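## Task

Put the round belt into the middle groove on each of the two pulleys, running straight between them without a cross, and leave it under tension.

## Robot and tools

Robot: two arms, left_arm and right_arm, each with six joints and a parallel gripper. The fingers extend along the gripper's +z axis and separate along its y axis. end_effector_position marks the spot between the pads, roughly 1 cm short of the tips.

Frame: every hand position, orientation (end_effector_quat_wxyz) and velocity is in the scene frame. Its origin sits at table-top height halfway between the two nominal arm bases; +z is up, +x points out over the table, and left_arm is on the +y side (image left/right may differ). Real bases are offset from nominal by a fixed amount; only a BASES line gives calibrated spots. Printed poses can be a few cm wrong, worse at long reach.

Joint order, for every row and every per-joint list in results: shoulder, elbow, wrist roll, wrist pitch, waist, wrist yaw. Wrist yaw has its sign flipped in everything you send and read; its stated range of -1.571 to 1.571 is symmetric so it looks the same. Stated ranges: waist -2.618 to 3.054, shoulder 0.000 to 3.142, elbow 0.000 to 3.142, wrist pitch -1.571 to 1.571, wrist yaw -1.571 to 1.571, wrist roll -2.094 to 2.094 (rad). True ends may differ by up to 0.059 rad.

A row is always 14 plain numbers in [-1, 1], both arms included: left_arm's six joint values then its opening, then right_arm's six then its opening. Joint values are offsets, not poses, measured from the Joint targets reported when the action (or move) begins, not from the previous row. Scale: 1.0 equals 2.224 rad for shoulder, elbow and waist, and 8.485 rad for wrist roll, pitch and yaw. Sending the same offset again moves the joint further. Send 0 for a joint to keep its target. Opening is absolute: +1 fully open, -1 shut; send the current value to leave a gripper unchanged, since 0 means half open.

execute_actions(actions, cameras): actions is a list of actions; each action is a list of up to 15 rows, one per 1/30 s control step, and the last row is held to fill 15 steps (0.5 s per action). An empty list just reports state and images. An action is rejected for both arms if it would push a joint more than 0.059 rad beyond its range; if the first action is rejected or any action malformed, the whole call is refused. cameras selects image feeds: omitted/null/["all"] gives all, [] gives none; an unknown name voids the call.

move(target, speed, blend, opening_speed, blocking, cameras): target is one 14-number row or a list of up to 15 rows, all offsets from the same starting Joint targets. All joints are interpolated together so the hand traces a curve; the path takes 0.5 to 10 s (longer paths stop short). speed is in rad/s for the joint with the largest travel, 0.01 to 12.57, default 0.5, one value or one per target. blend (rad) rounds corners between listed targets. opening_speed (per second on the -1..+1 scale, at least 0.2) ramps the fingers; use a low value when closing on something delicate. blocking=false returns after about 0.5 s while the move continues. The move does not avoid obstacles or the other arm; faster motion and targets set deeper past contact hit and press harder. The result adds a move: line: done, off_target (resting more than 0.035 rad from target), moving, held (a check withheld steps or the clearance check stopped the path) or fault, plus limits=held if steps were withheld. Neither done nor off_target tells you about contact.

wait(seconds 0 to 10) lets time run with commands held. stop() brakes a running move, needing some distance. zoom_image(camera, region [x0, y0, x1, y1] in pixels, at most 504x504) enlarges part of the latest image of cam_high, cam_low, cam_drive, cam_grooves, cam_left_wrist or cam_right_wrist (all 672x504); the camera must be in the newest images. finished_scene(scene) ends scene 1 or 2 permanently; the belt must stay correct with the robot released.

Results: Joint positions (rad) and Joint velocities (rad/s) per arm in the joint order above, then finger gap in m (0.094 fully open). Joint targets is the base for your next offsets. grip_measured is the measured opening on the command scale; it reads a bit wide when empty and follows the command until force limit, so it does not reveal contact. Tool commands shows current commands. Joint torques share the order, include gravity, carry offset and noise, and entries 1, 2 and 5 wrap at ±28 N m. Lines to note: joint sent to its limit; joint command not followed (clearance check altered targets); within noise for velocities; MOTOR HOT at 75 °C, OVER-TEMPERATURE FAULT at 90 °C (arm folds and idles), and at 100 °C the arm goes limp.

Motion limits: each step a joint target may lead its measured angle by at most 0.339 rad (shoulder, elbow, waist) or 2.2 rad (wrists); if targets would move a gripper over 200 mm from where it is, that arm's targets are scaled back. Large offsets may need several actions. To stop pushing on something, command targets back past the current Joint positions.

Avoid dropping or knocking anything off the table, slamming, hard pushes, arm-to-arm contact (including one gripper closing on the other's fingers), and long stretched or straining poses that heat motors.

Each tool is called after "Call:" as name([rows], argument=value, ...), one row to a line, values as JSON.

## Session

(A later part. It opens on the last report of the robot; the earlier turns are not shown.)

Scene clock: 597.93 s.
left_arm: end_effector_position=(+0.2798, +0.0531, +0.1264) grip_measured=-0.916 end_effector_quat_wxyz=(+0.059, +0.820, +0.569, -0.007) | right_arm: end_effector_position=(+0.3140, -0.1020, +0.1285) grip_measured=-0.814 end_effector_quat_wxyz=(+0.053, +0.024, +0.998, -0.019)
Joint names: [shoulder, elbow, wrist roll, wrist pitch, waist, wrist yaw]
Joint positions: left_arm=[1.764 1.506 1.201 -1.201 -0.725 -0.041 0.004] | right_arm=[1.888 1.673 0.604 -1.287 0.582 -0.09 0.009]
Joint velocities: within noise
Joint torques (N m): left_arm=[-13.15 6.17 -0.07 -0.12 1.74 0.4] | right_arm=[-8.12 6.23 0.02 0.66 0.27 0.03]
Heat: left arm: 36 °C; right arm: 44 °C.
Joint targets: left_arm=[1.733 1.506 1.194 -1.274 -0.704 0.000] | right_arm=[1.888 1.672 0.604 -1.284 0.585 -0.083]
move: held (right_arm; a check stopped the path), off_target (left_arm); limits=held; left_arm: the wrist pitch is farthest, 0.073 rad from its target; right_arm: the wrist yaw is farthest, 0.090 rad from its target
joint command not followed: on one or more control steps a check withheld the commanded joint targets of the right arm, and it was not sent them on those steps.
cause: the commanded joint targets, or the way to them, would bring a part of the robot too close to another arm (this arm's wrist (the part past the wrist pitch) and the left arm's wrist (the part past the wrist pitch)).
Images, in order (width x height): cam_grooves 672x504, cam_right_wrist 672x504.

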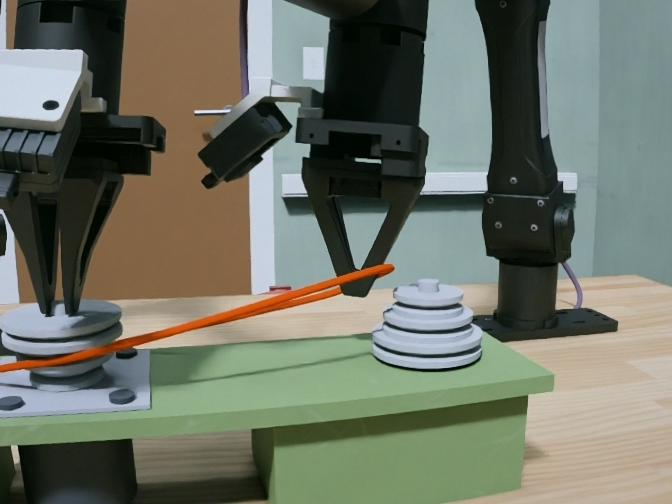

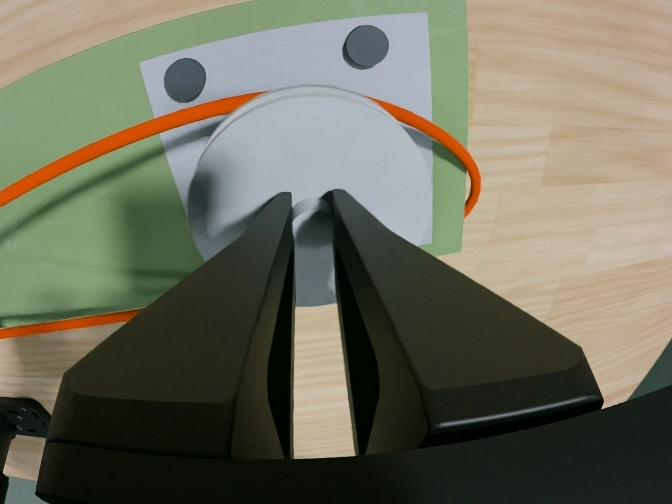

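Call:
execute_actions(actions=[], cameras=["cam_high","cam_drive","cam_grooves","cam_low"])

Scene clock: 615.03 s.
left_arm: end_effector_position=(+0.2798, +0.0531, +0.1264) grip_measured=-0.916 end_effector_quat_wxyz=(+0.059, +0.820, +0.569, -0.007) | right_arm: end_effector_position=(+0.3140, -0.1020, +0.1285) grip_measured=-0.814 end_effector_quat_wxyz=(+0.053, +0.024, +0.998, -0.019)
Joint names: [shoulder, elbow, wrist roll, wrist pitch, waist, wrist yaw]
Joint positions: left_arm=[1.764 1.506 1.201 -1.201 -0.725 -0.041 0.004] | right_arm=[1.888 1.673 0.604 -1.287 0.582 -0.09 0.009]
Joint velocities: within noise
Joint torques (N m): left_arm=[-13.14 6.17 -0.07 -0.13 1.74 0.4] | right_arm=[-8.12 6.24 0.01 0.67 0.27 0.02]
Heat: left arm: 36 °C; right arm: 45 °C.
Joint targets: left_arm=[1.733 1.506 1.194 -1.274 -0.704 0.000] | right_arm=[1.888 1.672 0.604 -1.284 0.585 -0.083]
Tool commands: left_gripper/opening=-1.0 right_gripper/opening=-1.0
Images, in order (width x height): cam_high 672x504, cam_low 672x504, cam_drive 672x504, cam_grooves 672x504.

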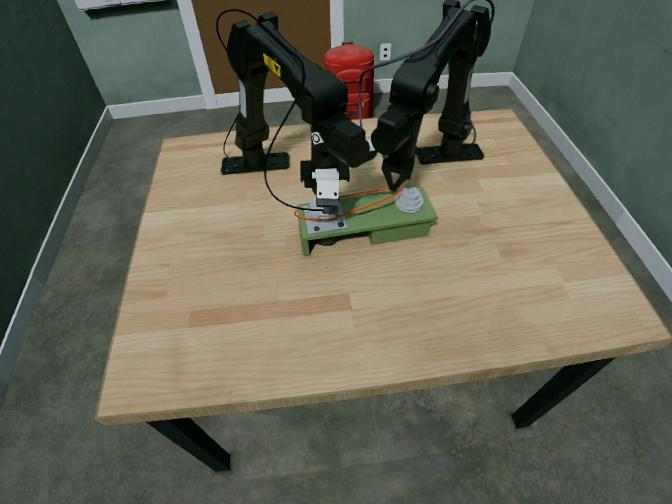

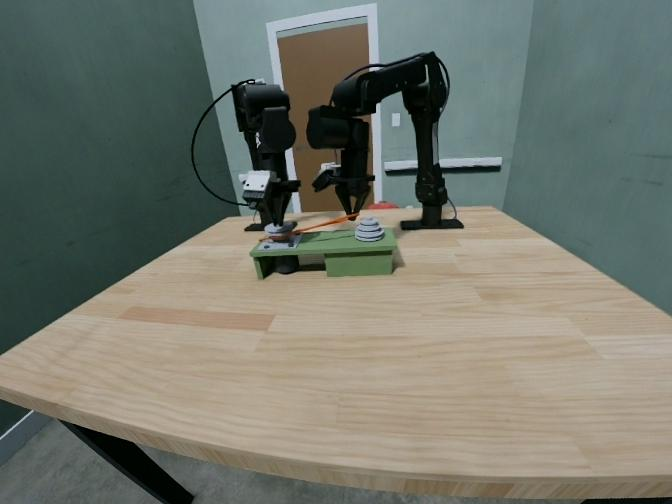

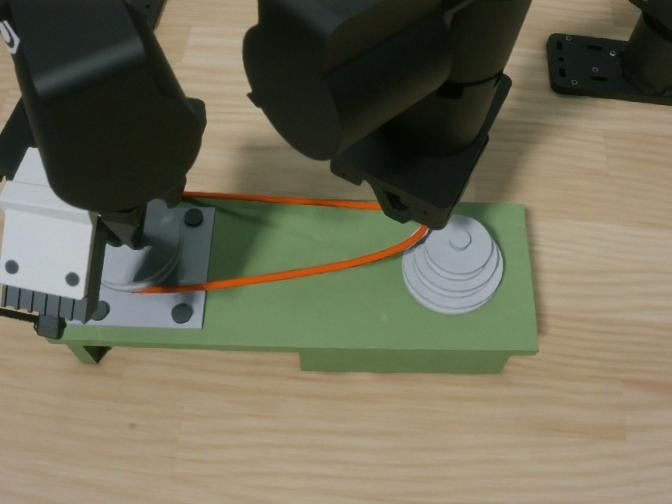

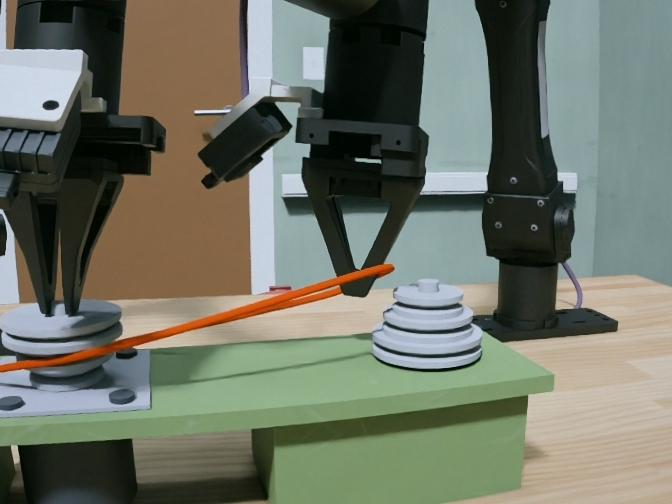

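Call:
move([
  [0,0,0,0,0,0,-1, -0.0,0,0,0,-0.03,0.01,-0.6],
  [0,0,0,0,0,0,-1, -0.12,0,0,0.0,-0.05,0.01,-0.6],
  [0,0,0.08,0,0,0,-1, -0.16,0,0.16,0.0,-0.05,0.01,1],
], cameras=["cam_drive","cam_grooves"])

Scene clock: 673.97 s.
left_arm: end_effector_position=(+0.2803, +0.0566, +0.1261) grip_measured=-0.916 end_effector_quat_wxyz=(+0.051, +0.961, +0.272, +0.016) | right_arm: end_effector_position=(+0.3042, -0.1311, +0.2423) grip_measured=+0.998 end_effector_quat_wxyz=(+0.069, +0.669, +0.716, +0.188)
Joint names: [shoulder, elbow, wrist roll, wrist pitch, waist, wrist yaw]
Joint positions: left_arm=[1.764 1.506 1.865 -1.209 -0.723 -0.028 0.004] | right_arm=[1.555 1.673 1.958 -1.286 0.478 0.004 0.094]
Joint velocities: within noise
Joint torques (N m): left_arm=[-13.14 6.16 0.06 -0.06 1.58 0.28] | right_arm=[-7.32 6.38 0.05 1.24 -0.39 0.01]
Heat: left arm: 36 °C; right arm: 44 °C.
Joint targets: left_arm=[1.733 1.506 1.874 -1.274 -0.704 0.001] | right_arm=[1.532 1.672 1.961 -1.284 0.473 0.002]
move: off_target (left_arm); left_arm: the wrist pitch is farthest, 0.065 rad from its target
Images, in order (width x height): cam_drive 672x504, cam_grooves 672x504.

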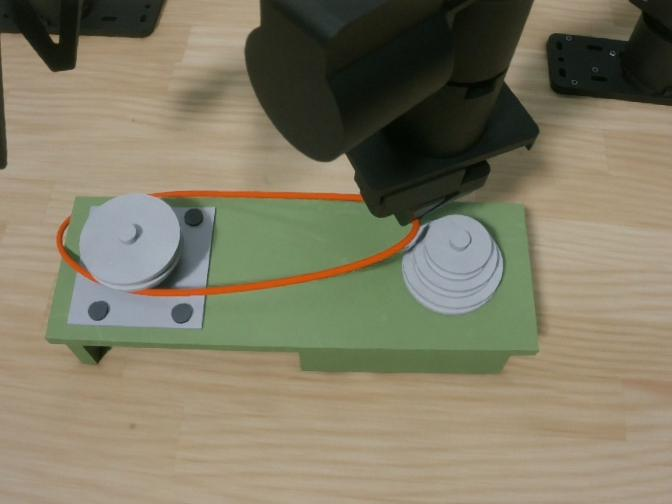

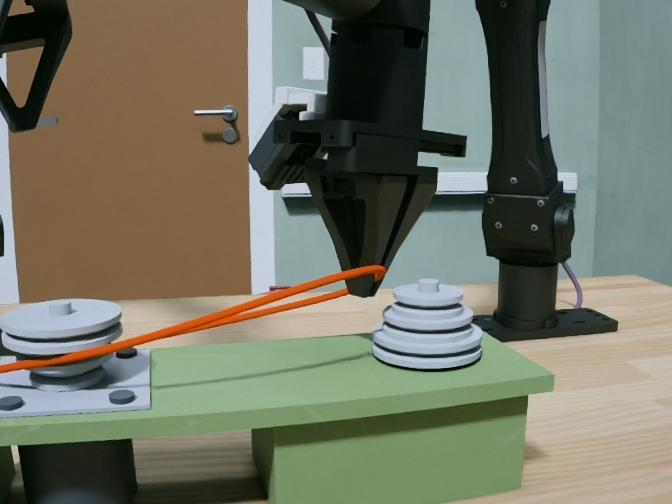

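Call:
move([
  [0,0,0,0,0,0,-1, 0.240,0.1987,0.0046,-0.0311,0.1012,0,1],
  [0,0,0,0,0,0,-1, 0.2203,0.0607,0.0046,0,0.1012,0,1],
], cameras=["cam_drive","cam_grooves","cam_right_wrist"])

Scene clock: 689.97 s.
left_arm: end_effector_position=(+0.2803, +0.0566, +0.1261) grip_measured=-0.916 end_effector_quat_wxyz=(+0.051, +0.961, +0.271, +0.016) | right_arm: end_effector_position=(+0.3152, -0.0463, +0.1928) grip_measured=+0.998 end_effector_quat_wxyz=(+0.019, +0.624, +0.776, +0.089)
Joint names: [shoulder, elbow, wrist roll, wrist pitch, waist, wrist yaw]
Joint positions: left_arm=[1.764 1.506 1.866 -1.209 -0.723 -0.028 0.004] | right_arm=[1.946 1.999 1.985 -1.441 0.654 0.009 0.094]
Joint velocities: within noise
Joint torques (N m): left_arm=[-13.14 6.16 0.06 -0.06 1.58 0.28] | right_arm=[-9.02 6.02 0.01 0.82 -0.54 -0.02]
Heat: left arm: 36 °C; right arm: 43 °C.
Joint targets: left_arm=[1.733 1.506 1.873 -1.274 -0.704 0.001] | right_arm=[1.939 1.997 1.985 -1.446 0.648 0.004]
move: held (right_arm; a check stopped the path), off_target (left_arm); path passed 0 of 2 targets; limits=held; left_arm: the wrist pitch is farthest, 0.065 rad from its target; right_arm: the elbow is farthest, 0.192 rad from its target
joint command not followed: on one or more control steps a check withheld the commanded joint targets of the right arm, and it was not sent them on those steps.
cause: the commanded joint targets, or the way to them, would bring a part of the robot too close to another arm (this arm's wrist (the part past the wrist pitch) and the left arm's wrist (the part past the wrist pitch)).
Images, in order (width x height): cam_drive 672x504, cam_grooves 672x504, cam_right_wrist 672x504.

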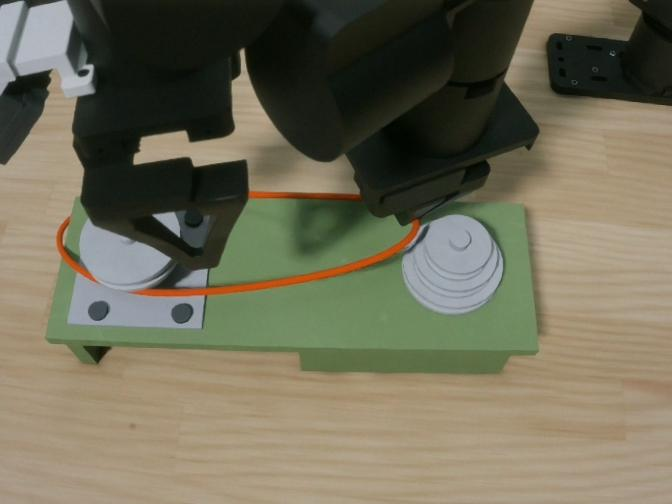

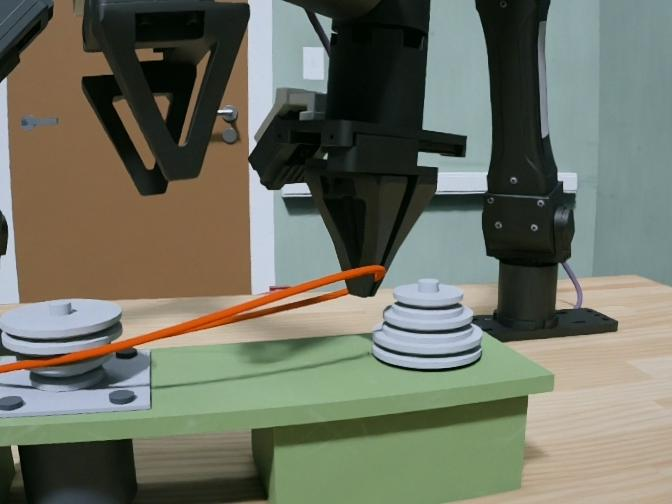

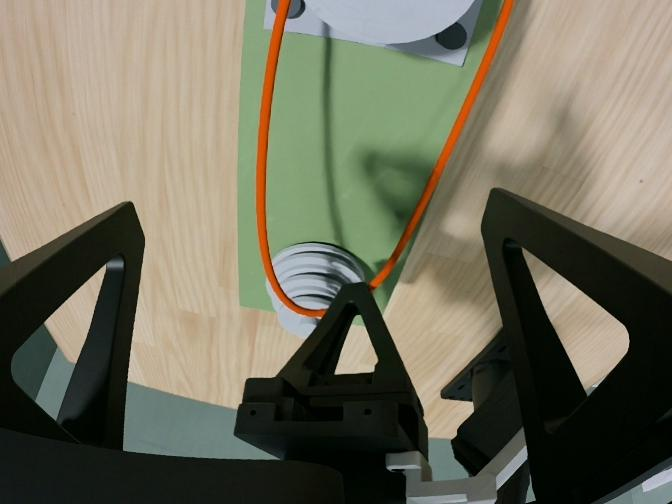

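Call:
move(target=[0,0,0,0,0,0,-1, 0.0252,-0.103,-0.0053,0.0203,-0.0031,0,1], speed=0.3, cameras=["cam_drive","cam_grooves","cam_right_wrist"])

Scene clock: 700.43 s.
left_arm: end_effector_position=(+0.2803, +0.0566, +0.1261) grip_measured=-0.916 end_effector_quat_wxyz=(+0.051, +0.961, +0.271, +0.016) | right_arm: end_effector_position=(+0.3150, -0.0473, +0.1829) grip_measured=+0.998 end_effector_quat_wxyz=(+0.017, +0.624, +0.777, +0.082)
Joint names: [shoulder, elbow, wrist roll, wrist pitch, waist, wrist yaw]
Joint positions: left_arm=[1.764 1.506 1.866 -1.209 -0.723 -0.028 0.004] | right_arm=[1.947 1.962 1.981 -1.417 0.651 0.01 0.094]
Joint velocities: within noise
Joint torques (N m): left_arm=[-13.11 6.16 0.06 -0.06 1.58 0.28] | right_arm=[-8.62 6.46 0.03 0.8 -0.03 0.01]
Heat: left arm: 36 °C; right arm: 44 °C.
Joint targets: left_arm=[1.733 1.506 1.873 -1.274 -0.704 0.001] | right_arm=[1.946 1.965 1.981 -1.419 0.651 0.009]
move: held (right_arm; a check stopped the path), off_target (left_arm); limits=held; left_arm: the wrist pitch is farthest, 0.065 rad from its target; right_arm: the elbow is farthest, 0.194 rad from its target
joint command not followed: on one or more control steps a check withheld the commanded joint targets of the right arm, and it was not sent them on those steps.
cause: the commanded joint targets, or the way to them, would bring a part of the robot too close to another arm (this arm's wrist (the part past the wrist pitch) and the left arm's wrist (the part past the wrist pitch)).
Images, in order (width x height): cam_drive 672x504, cam_grooves 672x504, cam_right_wrist 672x504.

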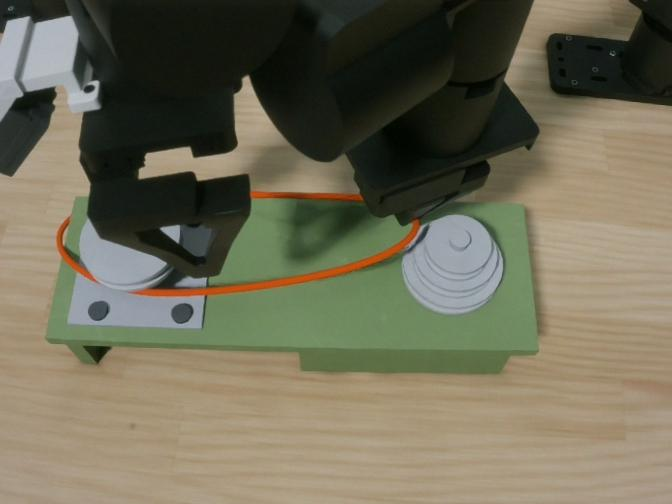

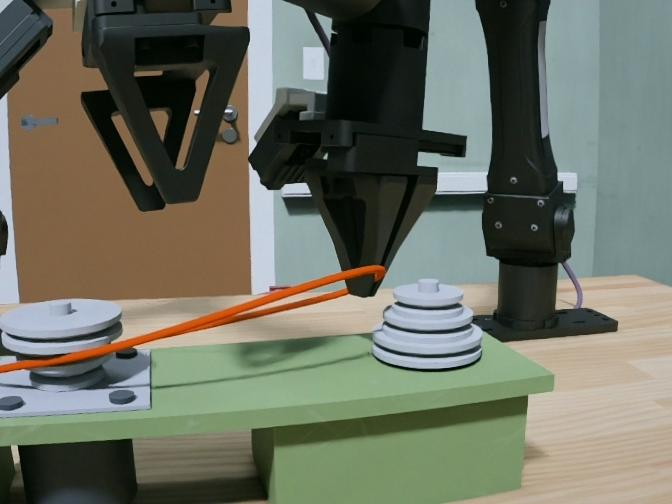

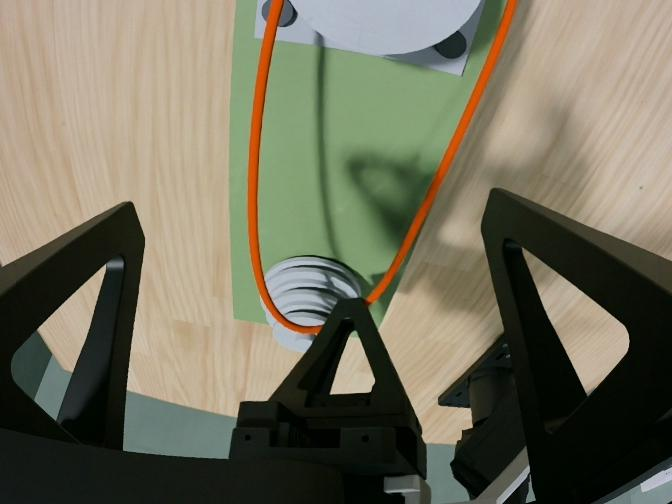

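Call:
move([
  [0.027,0.031,0,-0.001,0,0,-1, 0,0,0,0,0,0,1],
  [-0.0076,-0.0067,0.0079,0,0.0297,0,-1, 0,0,0,0,0,0,1],
], speed=0.2, cameras=["cam_drive","cam_grooves"])

Scene clock: 714.50 s.
left_arm: end_effector_position=(+0.2863, +0.0537, +0.1355) grip_measured=-0.916 end_effector_quat_wxyz=(+0.061, +0.960, +0.273, +0.024) | right_arm: end_effector_position=(+0.3150, -0.0473, +0.1829) grip_measured=+0.998 end_effector_quat_wxyz=(+0.017, +0.624, +0.777, +0.082)
Joint names: [shoulder, elbow, wrist roll, wrist pitch, waist, wrist yaw]
Joint positions: left_arm=[1.764 1.54 1.866 -1.218 -0.719 -0.025 0.004] | right_arm=[1.947 1.962 1.981 -1.417 0.651 0.01 0.094]
Joint velocities: within noise
Joint torques (N m): left_arm=[-9.03 7.41 0.05 0.06 1.31 0.25] | right_arm=[-8.61 6.49 0.02 0.81 0.01 0]
Heat: left arm: 36 °C; right arm: 44 °C.
Joint targets: left_arm=[1.774 1.554 1.874 -1.280 -0.704 0.001] | right_arm=[1.946 1.965 1.981 -1.419 0.651 0.009]
move: held (left_arm; a check stopped the path); path passed 0 of 2 targets; limits=held; left_arm: the waist is farthest, 0.081 rad from its target
joint command not followed: on one or more control steps a check withheld the commanded joint targets of the left arm, and it was not sent them on those steps.
cause: the commanded joint targets, or the way to them, would bring a part of the robot too close to another arm (this arm's wrist (the part past the wrist pitch) and the right arm's wrist (the part past the wrist pitch)).
Images, in order (width x height): cam_drive 672x504, cam_grooves 672x504.

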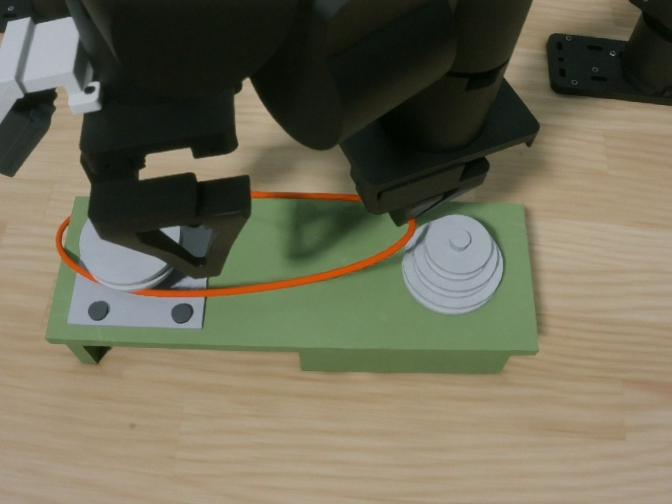

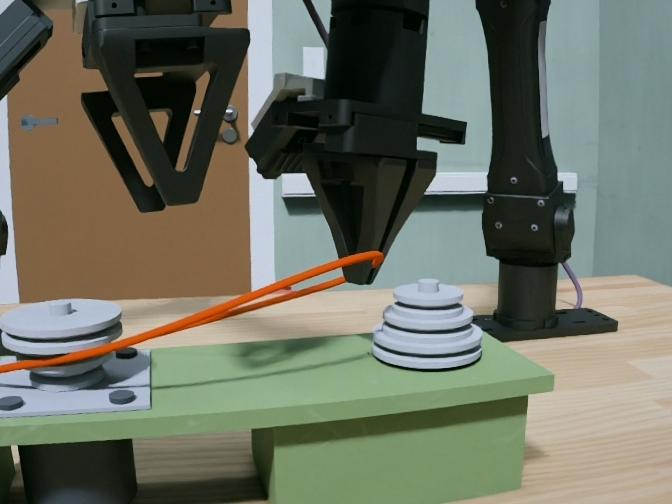

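Call:
move([
  [0,0,0,0,0,0,-1, 0,0.03,0,0,-0.06,0,1],
  [-0.026,-0.0283,0.0079,0,0.0297,0,-1, 0,0.03,0,0,-0.06,0,1],
], speed=0.25, cameras=["cam_drive","cam_grooves","cam_high"])

Scene clock: 725.43 s.
left_arm: end_effector_position=(+0.2905, +0.0646, +0.1317) grip_measured=-0.916 end_effector_quat_wxyz=(+0.070, +0.962, +0.264, +0.012) | right_arm: end_effector_position=(+0.3503, -0.0892, +0.1947) grip_measured=+0.998 end_effector_quat_wxyz=(+0.028, +0.673, +0.732, +0.101)
Joint names: [shoulder, elbow, wrist roll, wrist pitch, waist, wrist yaw]
Joint positions: left_arm=[1.751 1.509 1.931 -1.202 -0.669 -0.063 0.004] | right_arm=[1.947 2.002 1.981 -1.417 0.516 0.014 0.094]
Joint velocities: within noise
Joint torques (N m): left_arm=[-13.35 4.81 0.05 -0.15 2.61 0.6] | right_arm=[-8.55 8.8 0.02 0.88 0.14 -0.01]
Heat: left arm: 35 °C; right arm: 44 °C.
Joint targets: left_arm=[1.717 1.491 1.940 -1.280 -0.638 0.000] | right_arm=[1.946 2.032 1.981 -1.419 0.518 0.009]
move: off_target (left_arm); left_arm: the wrist pitch is farthest, 0.078 rad from its target
Images, in order (width x height): cam_high 672x504, cam_drive 672x504, cam_grooves 672x504.

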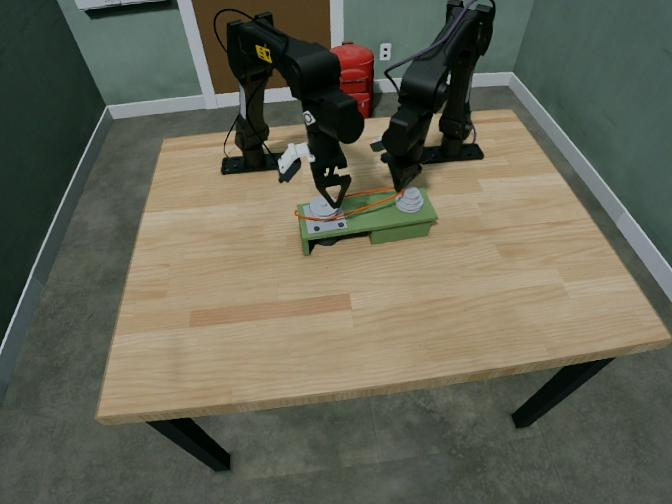

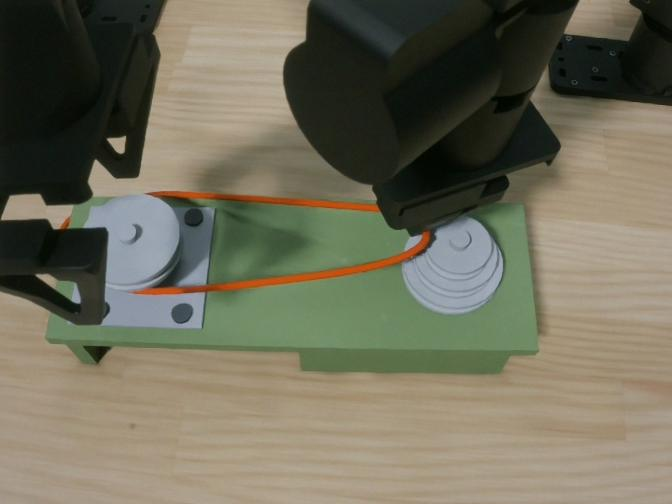

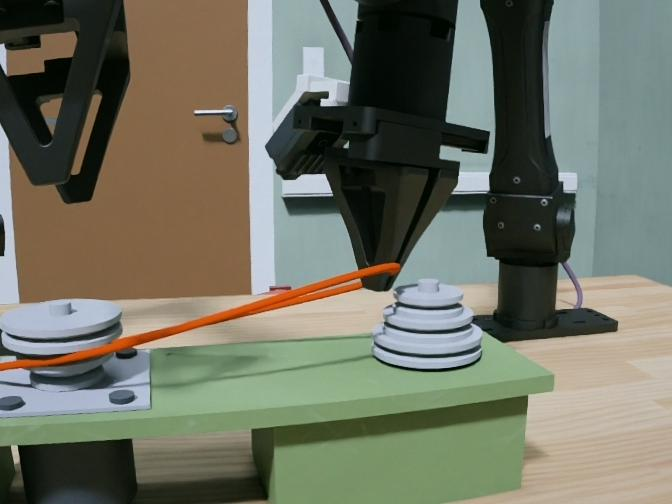

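Call:
move(target=[-0.0126,0.004,0.0071,-0.0037,0.027,0,-1, 0,0,0,0,0,0,1], speed=0.15, cameras=["cam_drive","cam_grooves"])

Scene clock: 733.33 s.
left_arm: end_effector_position=(+0.2955, +0.0684, +0.1398) grip_measured=-0.916 end_effector_quat_wxyz=(+0.095, +0.963, +0.253, +0.004) | right_arm: end_effector_position=(+0.3503, -0.0892, +0.1947) grip_measured=+0.998 end_effector_quat_wxyz=(+0.028, +0.673, +0.732, +0.101)
Joint names: [shoulder, elbow, wrist roll, wrist pitch, waist, wrist yaw]
Joint positions: left_arm=[1.73 1.509 1.991 -1.196 -0.626 -0.113 0.004] | right_arm=[1.947 2.002 1.981 -1.417 0.516 0.014 0.094]
Joint velocities: within noise
Joint torques (N m): left_arm=[-13.81 5.56 0.07 -0.53 4.15 1.07] | right_arm=[-8.58 8.83 0.03 0.88 0.16 -0.01]
Heat: left arm: 36 °C; right arm: 44 °C.
Joint targets: left_arm=[1.689 1.500 2.001 -1.311 -0.578 0.001] | right_arm=[1.946 2.032 1.981 -1.419 0.518 0.009]
move: off_target (left_arm); left_arm: the wrist pitch is farthest, 0.115 rad from its target
Images, in order (width x height): cam_drive 672x504, cam_grooves 672x504.

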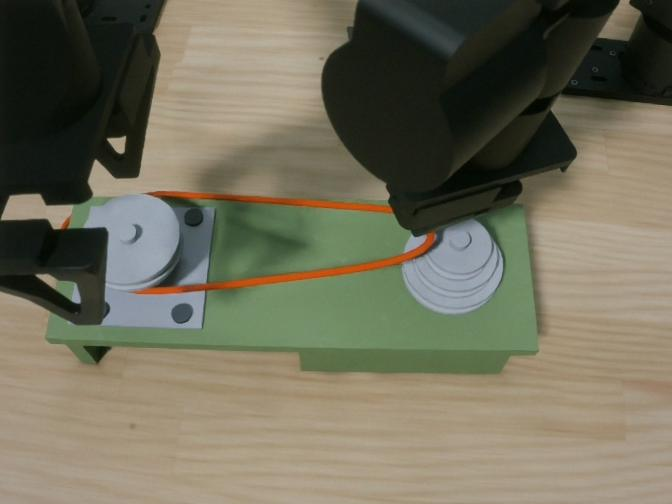

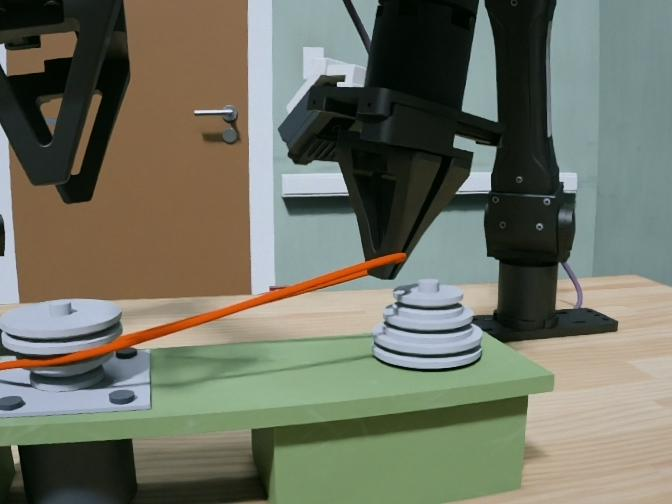

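Call:
move(target=[0,0,0,0,0,0,-1, -0.15,0,0,0,-0.15,0,1], speed=0.6, cameras=["cam_drive","cam_grooves","cam_low","cam_right_wrist"])

Call:
zoom_image(camera="cam_drive", region=[40, 170, 240, 330])

Call:
zoom_image(camera="cam_low", region=[230, 190, 410, 290])

Call:
zoom_image(camera="cam_grooves", region=[0, 280, 200, 420])

Scene clock: 742.87 s.
left_arm: end_effector_position=(+0.2954, +0.0683, +0.1398) grip_measured=-0.916 end_effector_quat_wxyz=(+0.095, +0.963, +0.253, +0.004) | right_arm: end_effector_position=(+0.3502, -0.2241, +0.3237) grip_measured=+0.998 end_effector_quat_wxyz=(+0.126, +0.757, +0.591, +0.247)
Joint names: [shoulder, elbow, wrist roll, wrist pitch, waist, wrist yaw]
Joint positions: left_arm=[1.73 1.509 1.992 -1.196 -0.626 -0.114 0.004] | right_arm=[1.611 2.016 1.981 -1.414 0.184 0.015 0.094]
Joint velocities: within noise
Joint torques (N m): left_arm=[-13.81 5.55 0.07 -0.53 4.15 1.07] | right_arm=[-5.39 7.15 0.03 1.41 0.06 -0.03]
Heat: left arm: 36 °C; right arm: 44 °C.
Joint targets: left_arm=[1.689 1.500 2.001 -1.311 -0.578 0.000] | right_arm=[1.612 2.032 1.981 -1.419 0.184 0.009]
move: off_target (left_arm); left_arm: the wrist pitch is farthest, 0.115 rad from its target
Images, in order (width x height): cam_low 672x504, cam_drive 672x504, cam_grooves 672x504, cam_right_wrist 672x504.

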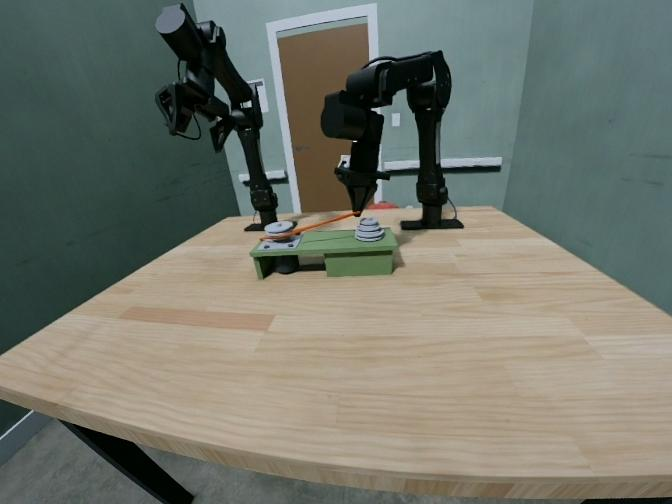

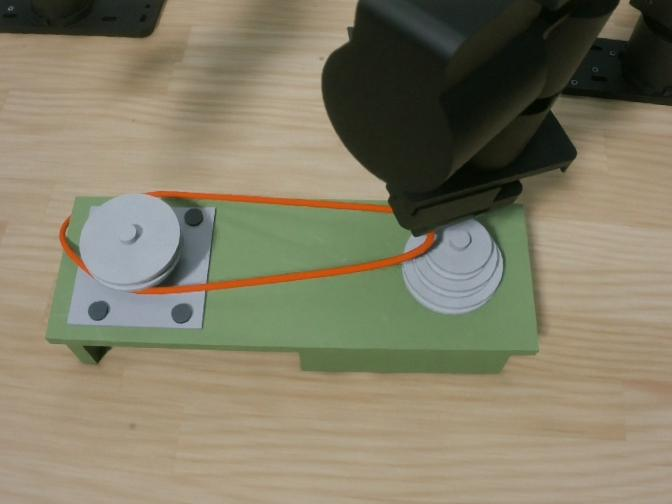

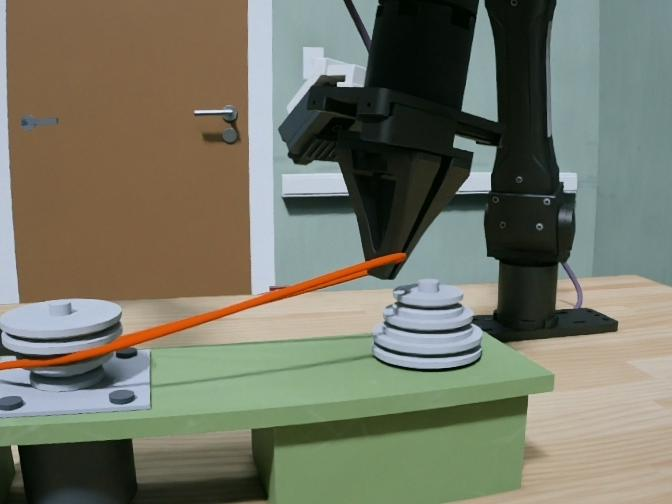

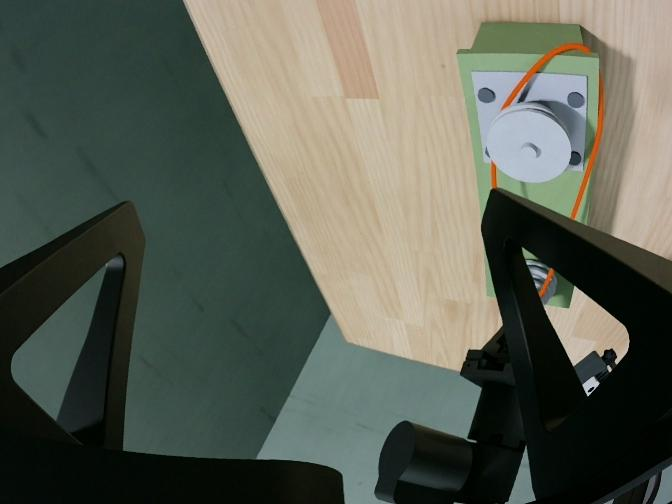

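Scaled by 2.520 from the camera's 672x504 image, which has a finer 960x720 frame.

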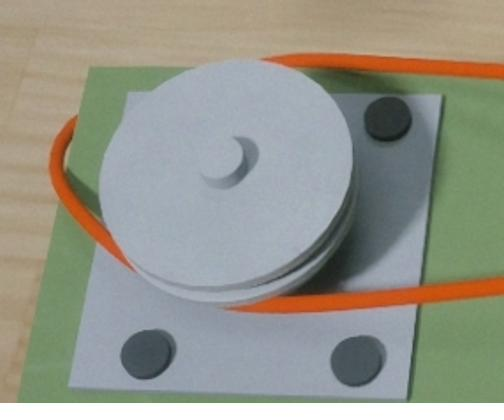

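Scaled by 2.800 from the camera's 672x504 image, which has a finer 960x720 frame.

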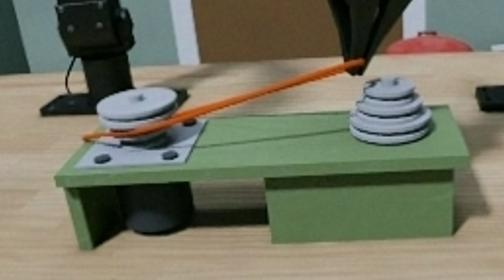

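Scaled by 2.520 from the camera's 672x504 image, which has a finer 960x720 frame.

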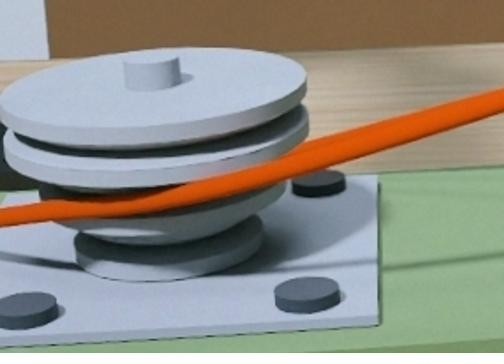

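Call:
move(target=[-0.0,0.0,0.006,0,0.045,0.004,-1, 0,0,0,0,0,0,1], speed=0.15, cameras=["cam_drive","cam_grooves"])

Call:
zoom_image(camera="cam_drive", region=[40, 170, 240, 330])

Scene clock: 751.20 s.
left_arm: end_effector_position=(+0.3084, +0.0742, +0.1424) grip_measured=-0.916 end_effector_quat_wxyz=(+0.125, +0.958, +0.256, -0.005) | right_arm: end_effector_position=(+0.3502, -0.2241, +0.3237) grip_measured=+0.998 end_effector_quat_wxyz=(+0.126, +0.757, +0.591, +0.247)
Joint names: [shoulder, elbow, wrist roll, wrist pitch, waist, wrist yaw]
Joint positions: left_arm=[1.73 1.509 2.041 -1.171 -0.561 -0.177 0.004] | right_arm=[1.611 2.016 1.981 -1.414 0.184 0.015 0.094]
Joint velocities: within noise
Joint torques (N m): left_arm=[-13.87 5.6 0.05 -0.77 7.12 1.98] | right_arm=[-5.39 7.17 0.01 1.42 0.1 -0.03]
Heat: left arm: 36 °C; right arm: 43 °C.
Joint targets: left_arm=[1.689 1.500 2.052 -1.311 -0.478 0.034] | right_arm=[1.612 2.032 1.981 -1.419 0.184 0.009]
move: off_target (left_arm); left_arm: the wrist yaw is farthest, 0.211 rad from its target
Images, in order (width x height): cam_drive 672x504, cam_grooves 672x504.

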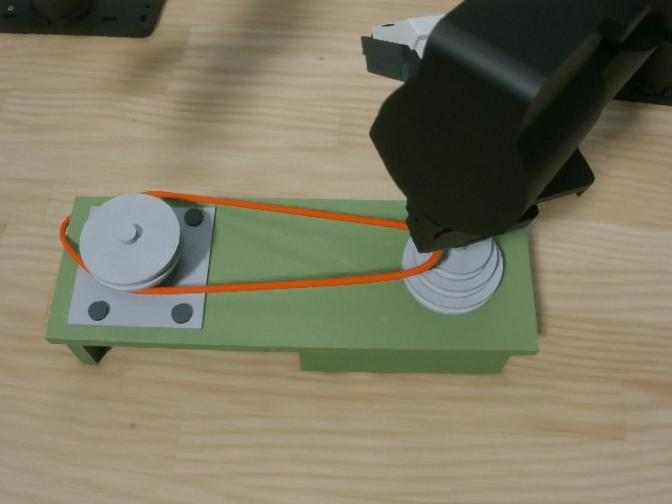

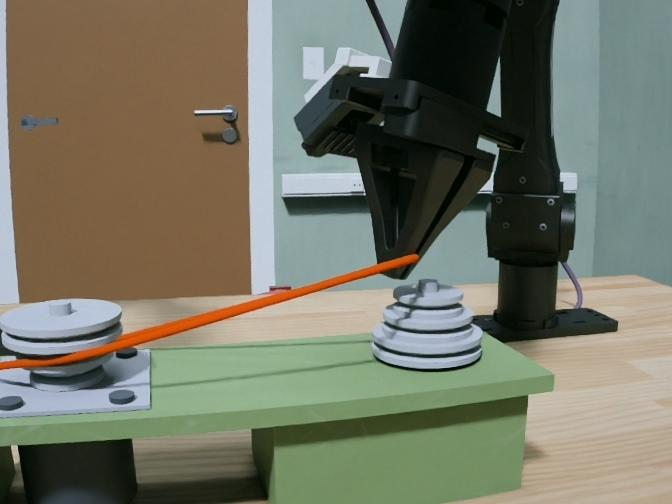

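Scaled by 2.520 from the camera's 672x504 image, which has a finer 960x720 frame.

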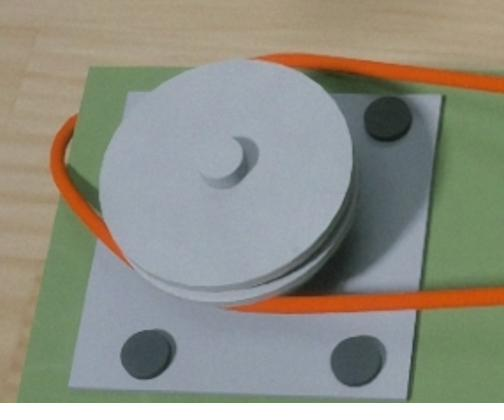

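Call:
zoom_image(camera="cam_high", region=[280, 170, 380, 250])

Call:
execute_actions(actions=[], cameras=["cam_right_wrist","cam_left_wrist"])

Call:
zoom_image(camera="cam_right_wrist", region=[450, 10, 640, 200])

This scene's latest camera images include none from cam_high. They are from: cam_drive, cam_grooves. cam_high's image comes with the result of a call that names it in "cameras".

Scene clock: 757.30 s.
left_arm: end_effector_position=(+0.3084, +0.0742, +0.1424) grip_measured=-0.916 end_effector_quat_wxyz=(+0.125, +0.959, +0.256, -0.005) | right_arm: end_effector_position=(+0.3502, -0.2241, +0.3237) grip_measured=+0.998 end_effector_quat_wxyz=(+0.126, +0.757, +0.591, +0.247)
Joint names: [shoulder, elbow, wrist roll, wrist pitch, waist, wrist yaw]
Joint positions: left_arm=[1.73 1.509 2.042 -1.171 -0.561 -0.177 0.004] | right_arm=[1.611 2.016 1.981 -1.414 0.184 0.015 0.094]
Joint velocities: within noise
Joint torques (N m): left_arm=[-13.87 5.59 0.07 -0.76 7.12 1.98] | right_arm=[-5.39 7.21 0.02 1.44 0.06 -0.04]
Heat: left arm: 36 °C; right arm: 43 °C.
Joint targets: left_arm=[1.689 1.500 2.052 -1.311 -0.478 0.034] | right_arm=[1.612 2.032 1.981 -1.419 0.184 0.009]
Tool commands: left_gripper/opening=-1.0 right_gripper/opening=+1.0
Images, in order (width x height): cam_left_wrist 672x504, cam_right_wrist 672x504.

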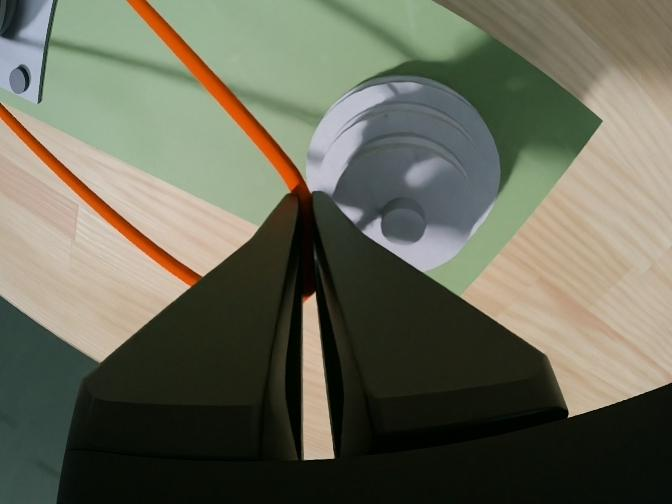

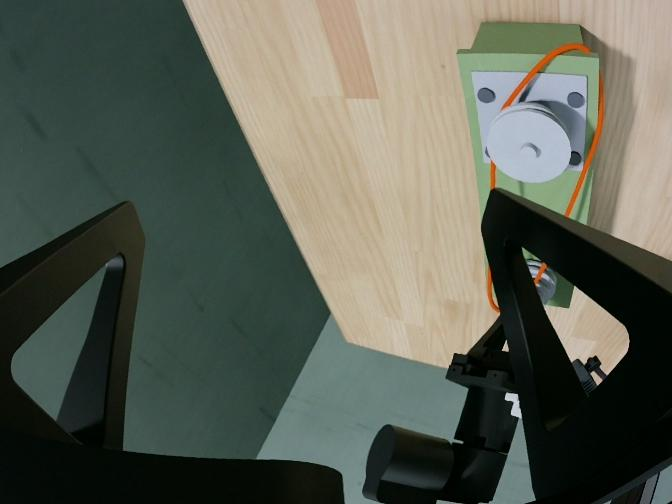

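Scaled by 2.653 from the camera's 672x504 image, which has a finer 960x720 frame.

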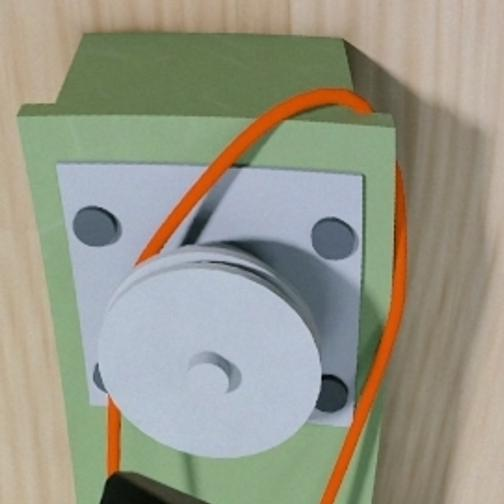

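Call:
move(target=[0.01,0.01,-0.01,0.0037,-0.13,-0.004,-1, 0,0,0,0,0,0,1], speed=0.2, cameras=["cam_drive","cam_grooves","cam_right_wrist"])

Call:
zoom_image(camera="cam_right_wrist", region=[450, 10, 640, 200])

Call:
zoom_image(camera="cam_drive", region=[40, 170, 240, 330])

Scene clock: 781.57 s.
left_arm: end_effector_position=(+0.2681, +0.0522, +0.1374) grip_measured=-0.916 end_effector_quat_wxyz=(+0.050, +0.978, +0.199, +0.029) | right_arm: end_effector_position=(+0.3502, -0.2241, +0.3237) grip_measured=+0.998 end_effector_quat_wxyz=(+0.126, +0.757, +0.591, +0.247)
Joint names: [shoulder, elbow, wrist roll, wrist pitch, waist, wrist yaw]
Joint positions: left_arm=[1.73 1.509 1.973 -1.234 -0.766 -0.009 0.004] | right_arm=[1.611 2.016 1.981 -1.414 0.184 0.015 0.094]
Joint velocities: within noise
Joint torques (N m): left_arm=[-11.47 7.28 -0.05 0.2 -0.1 0.11] | right_arm=[-5.42 7.15 0.02 1.4 0.03 -0.04]
Heat: left arm: 36 °C; right arm: 42 °C.
Joint targets: left_arm=[1.711 1.522 1.967 -1.280 -0.767 0.001] | right_arm=[1.612 2.032 1.981 -1.419 0.184 0.009]
move: off_target (left_arm); left_arm: the wrist pitch is farthest, 0.045 rad from its target
Images, in order (width x height): cam_drive 672x504, cam_grooves 672x504, cam_right_wrist 672x504.

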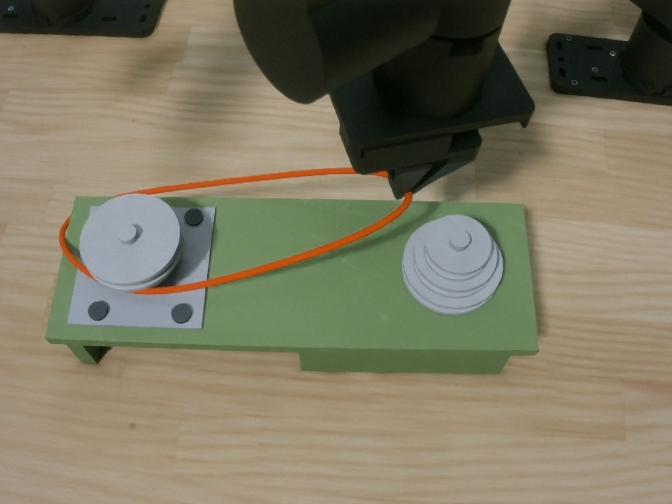

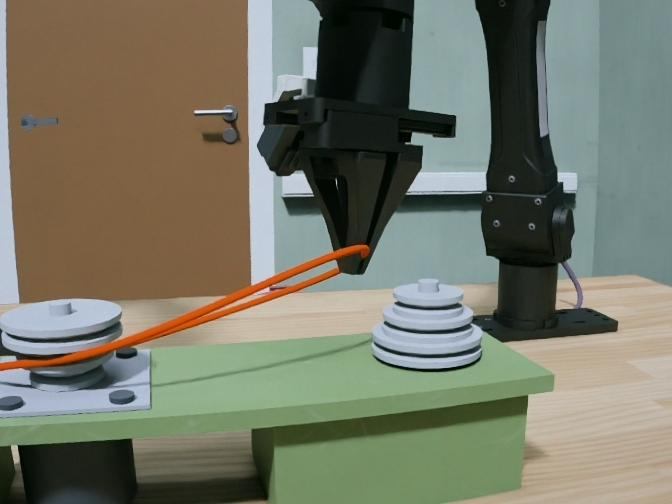

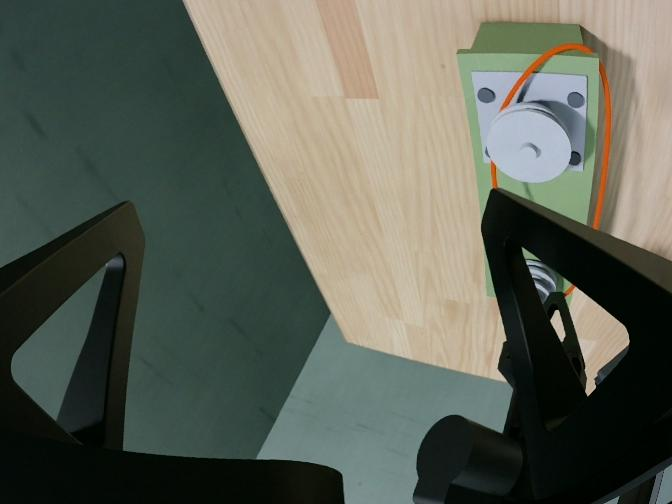

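Scaled by 2.653 from the camera's 672x504 image, which has a finer 960x720 frame.

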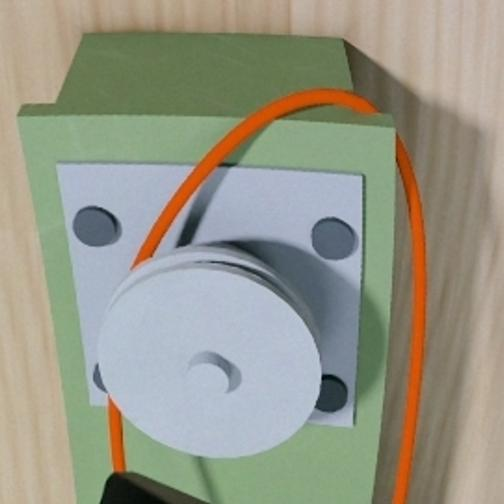

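Scaled by 2.520 from the camera's 672x504 image, which has a finer 960x720 frame.

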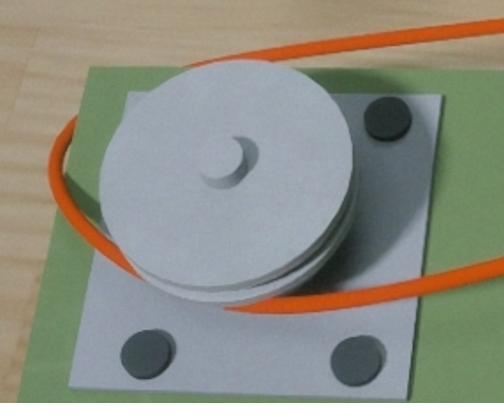

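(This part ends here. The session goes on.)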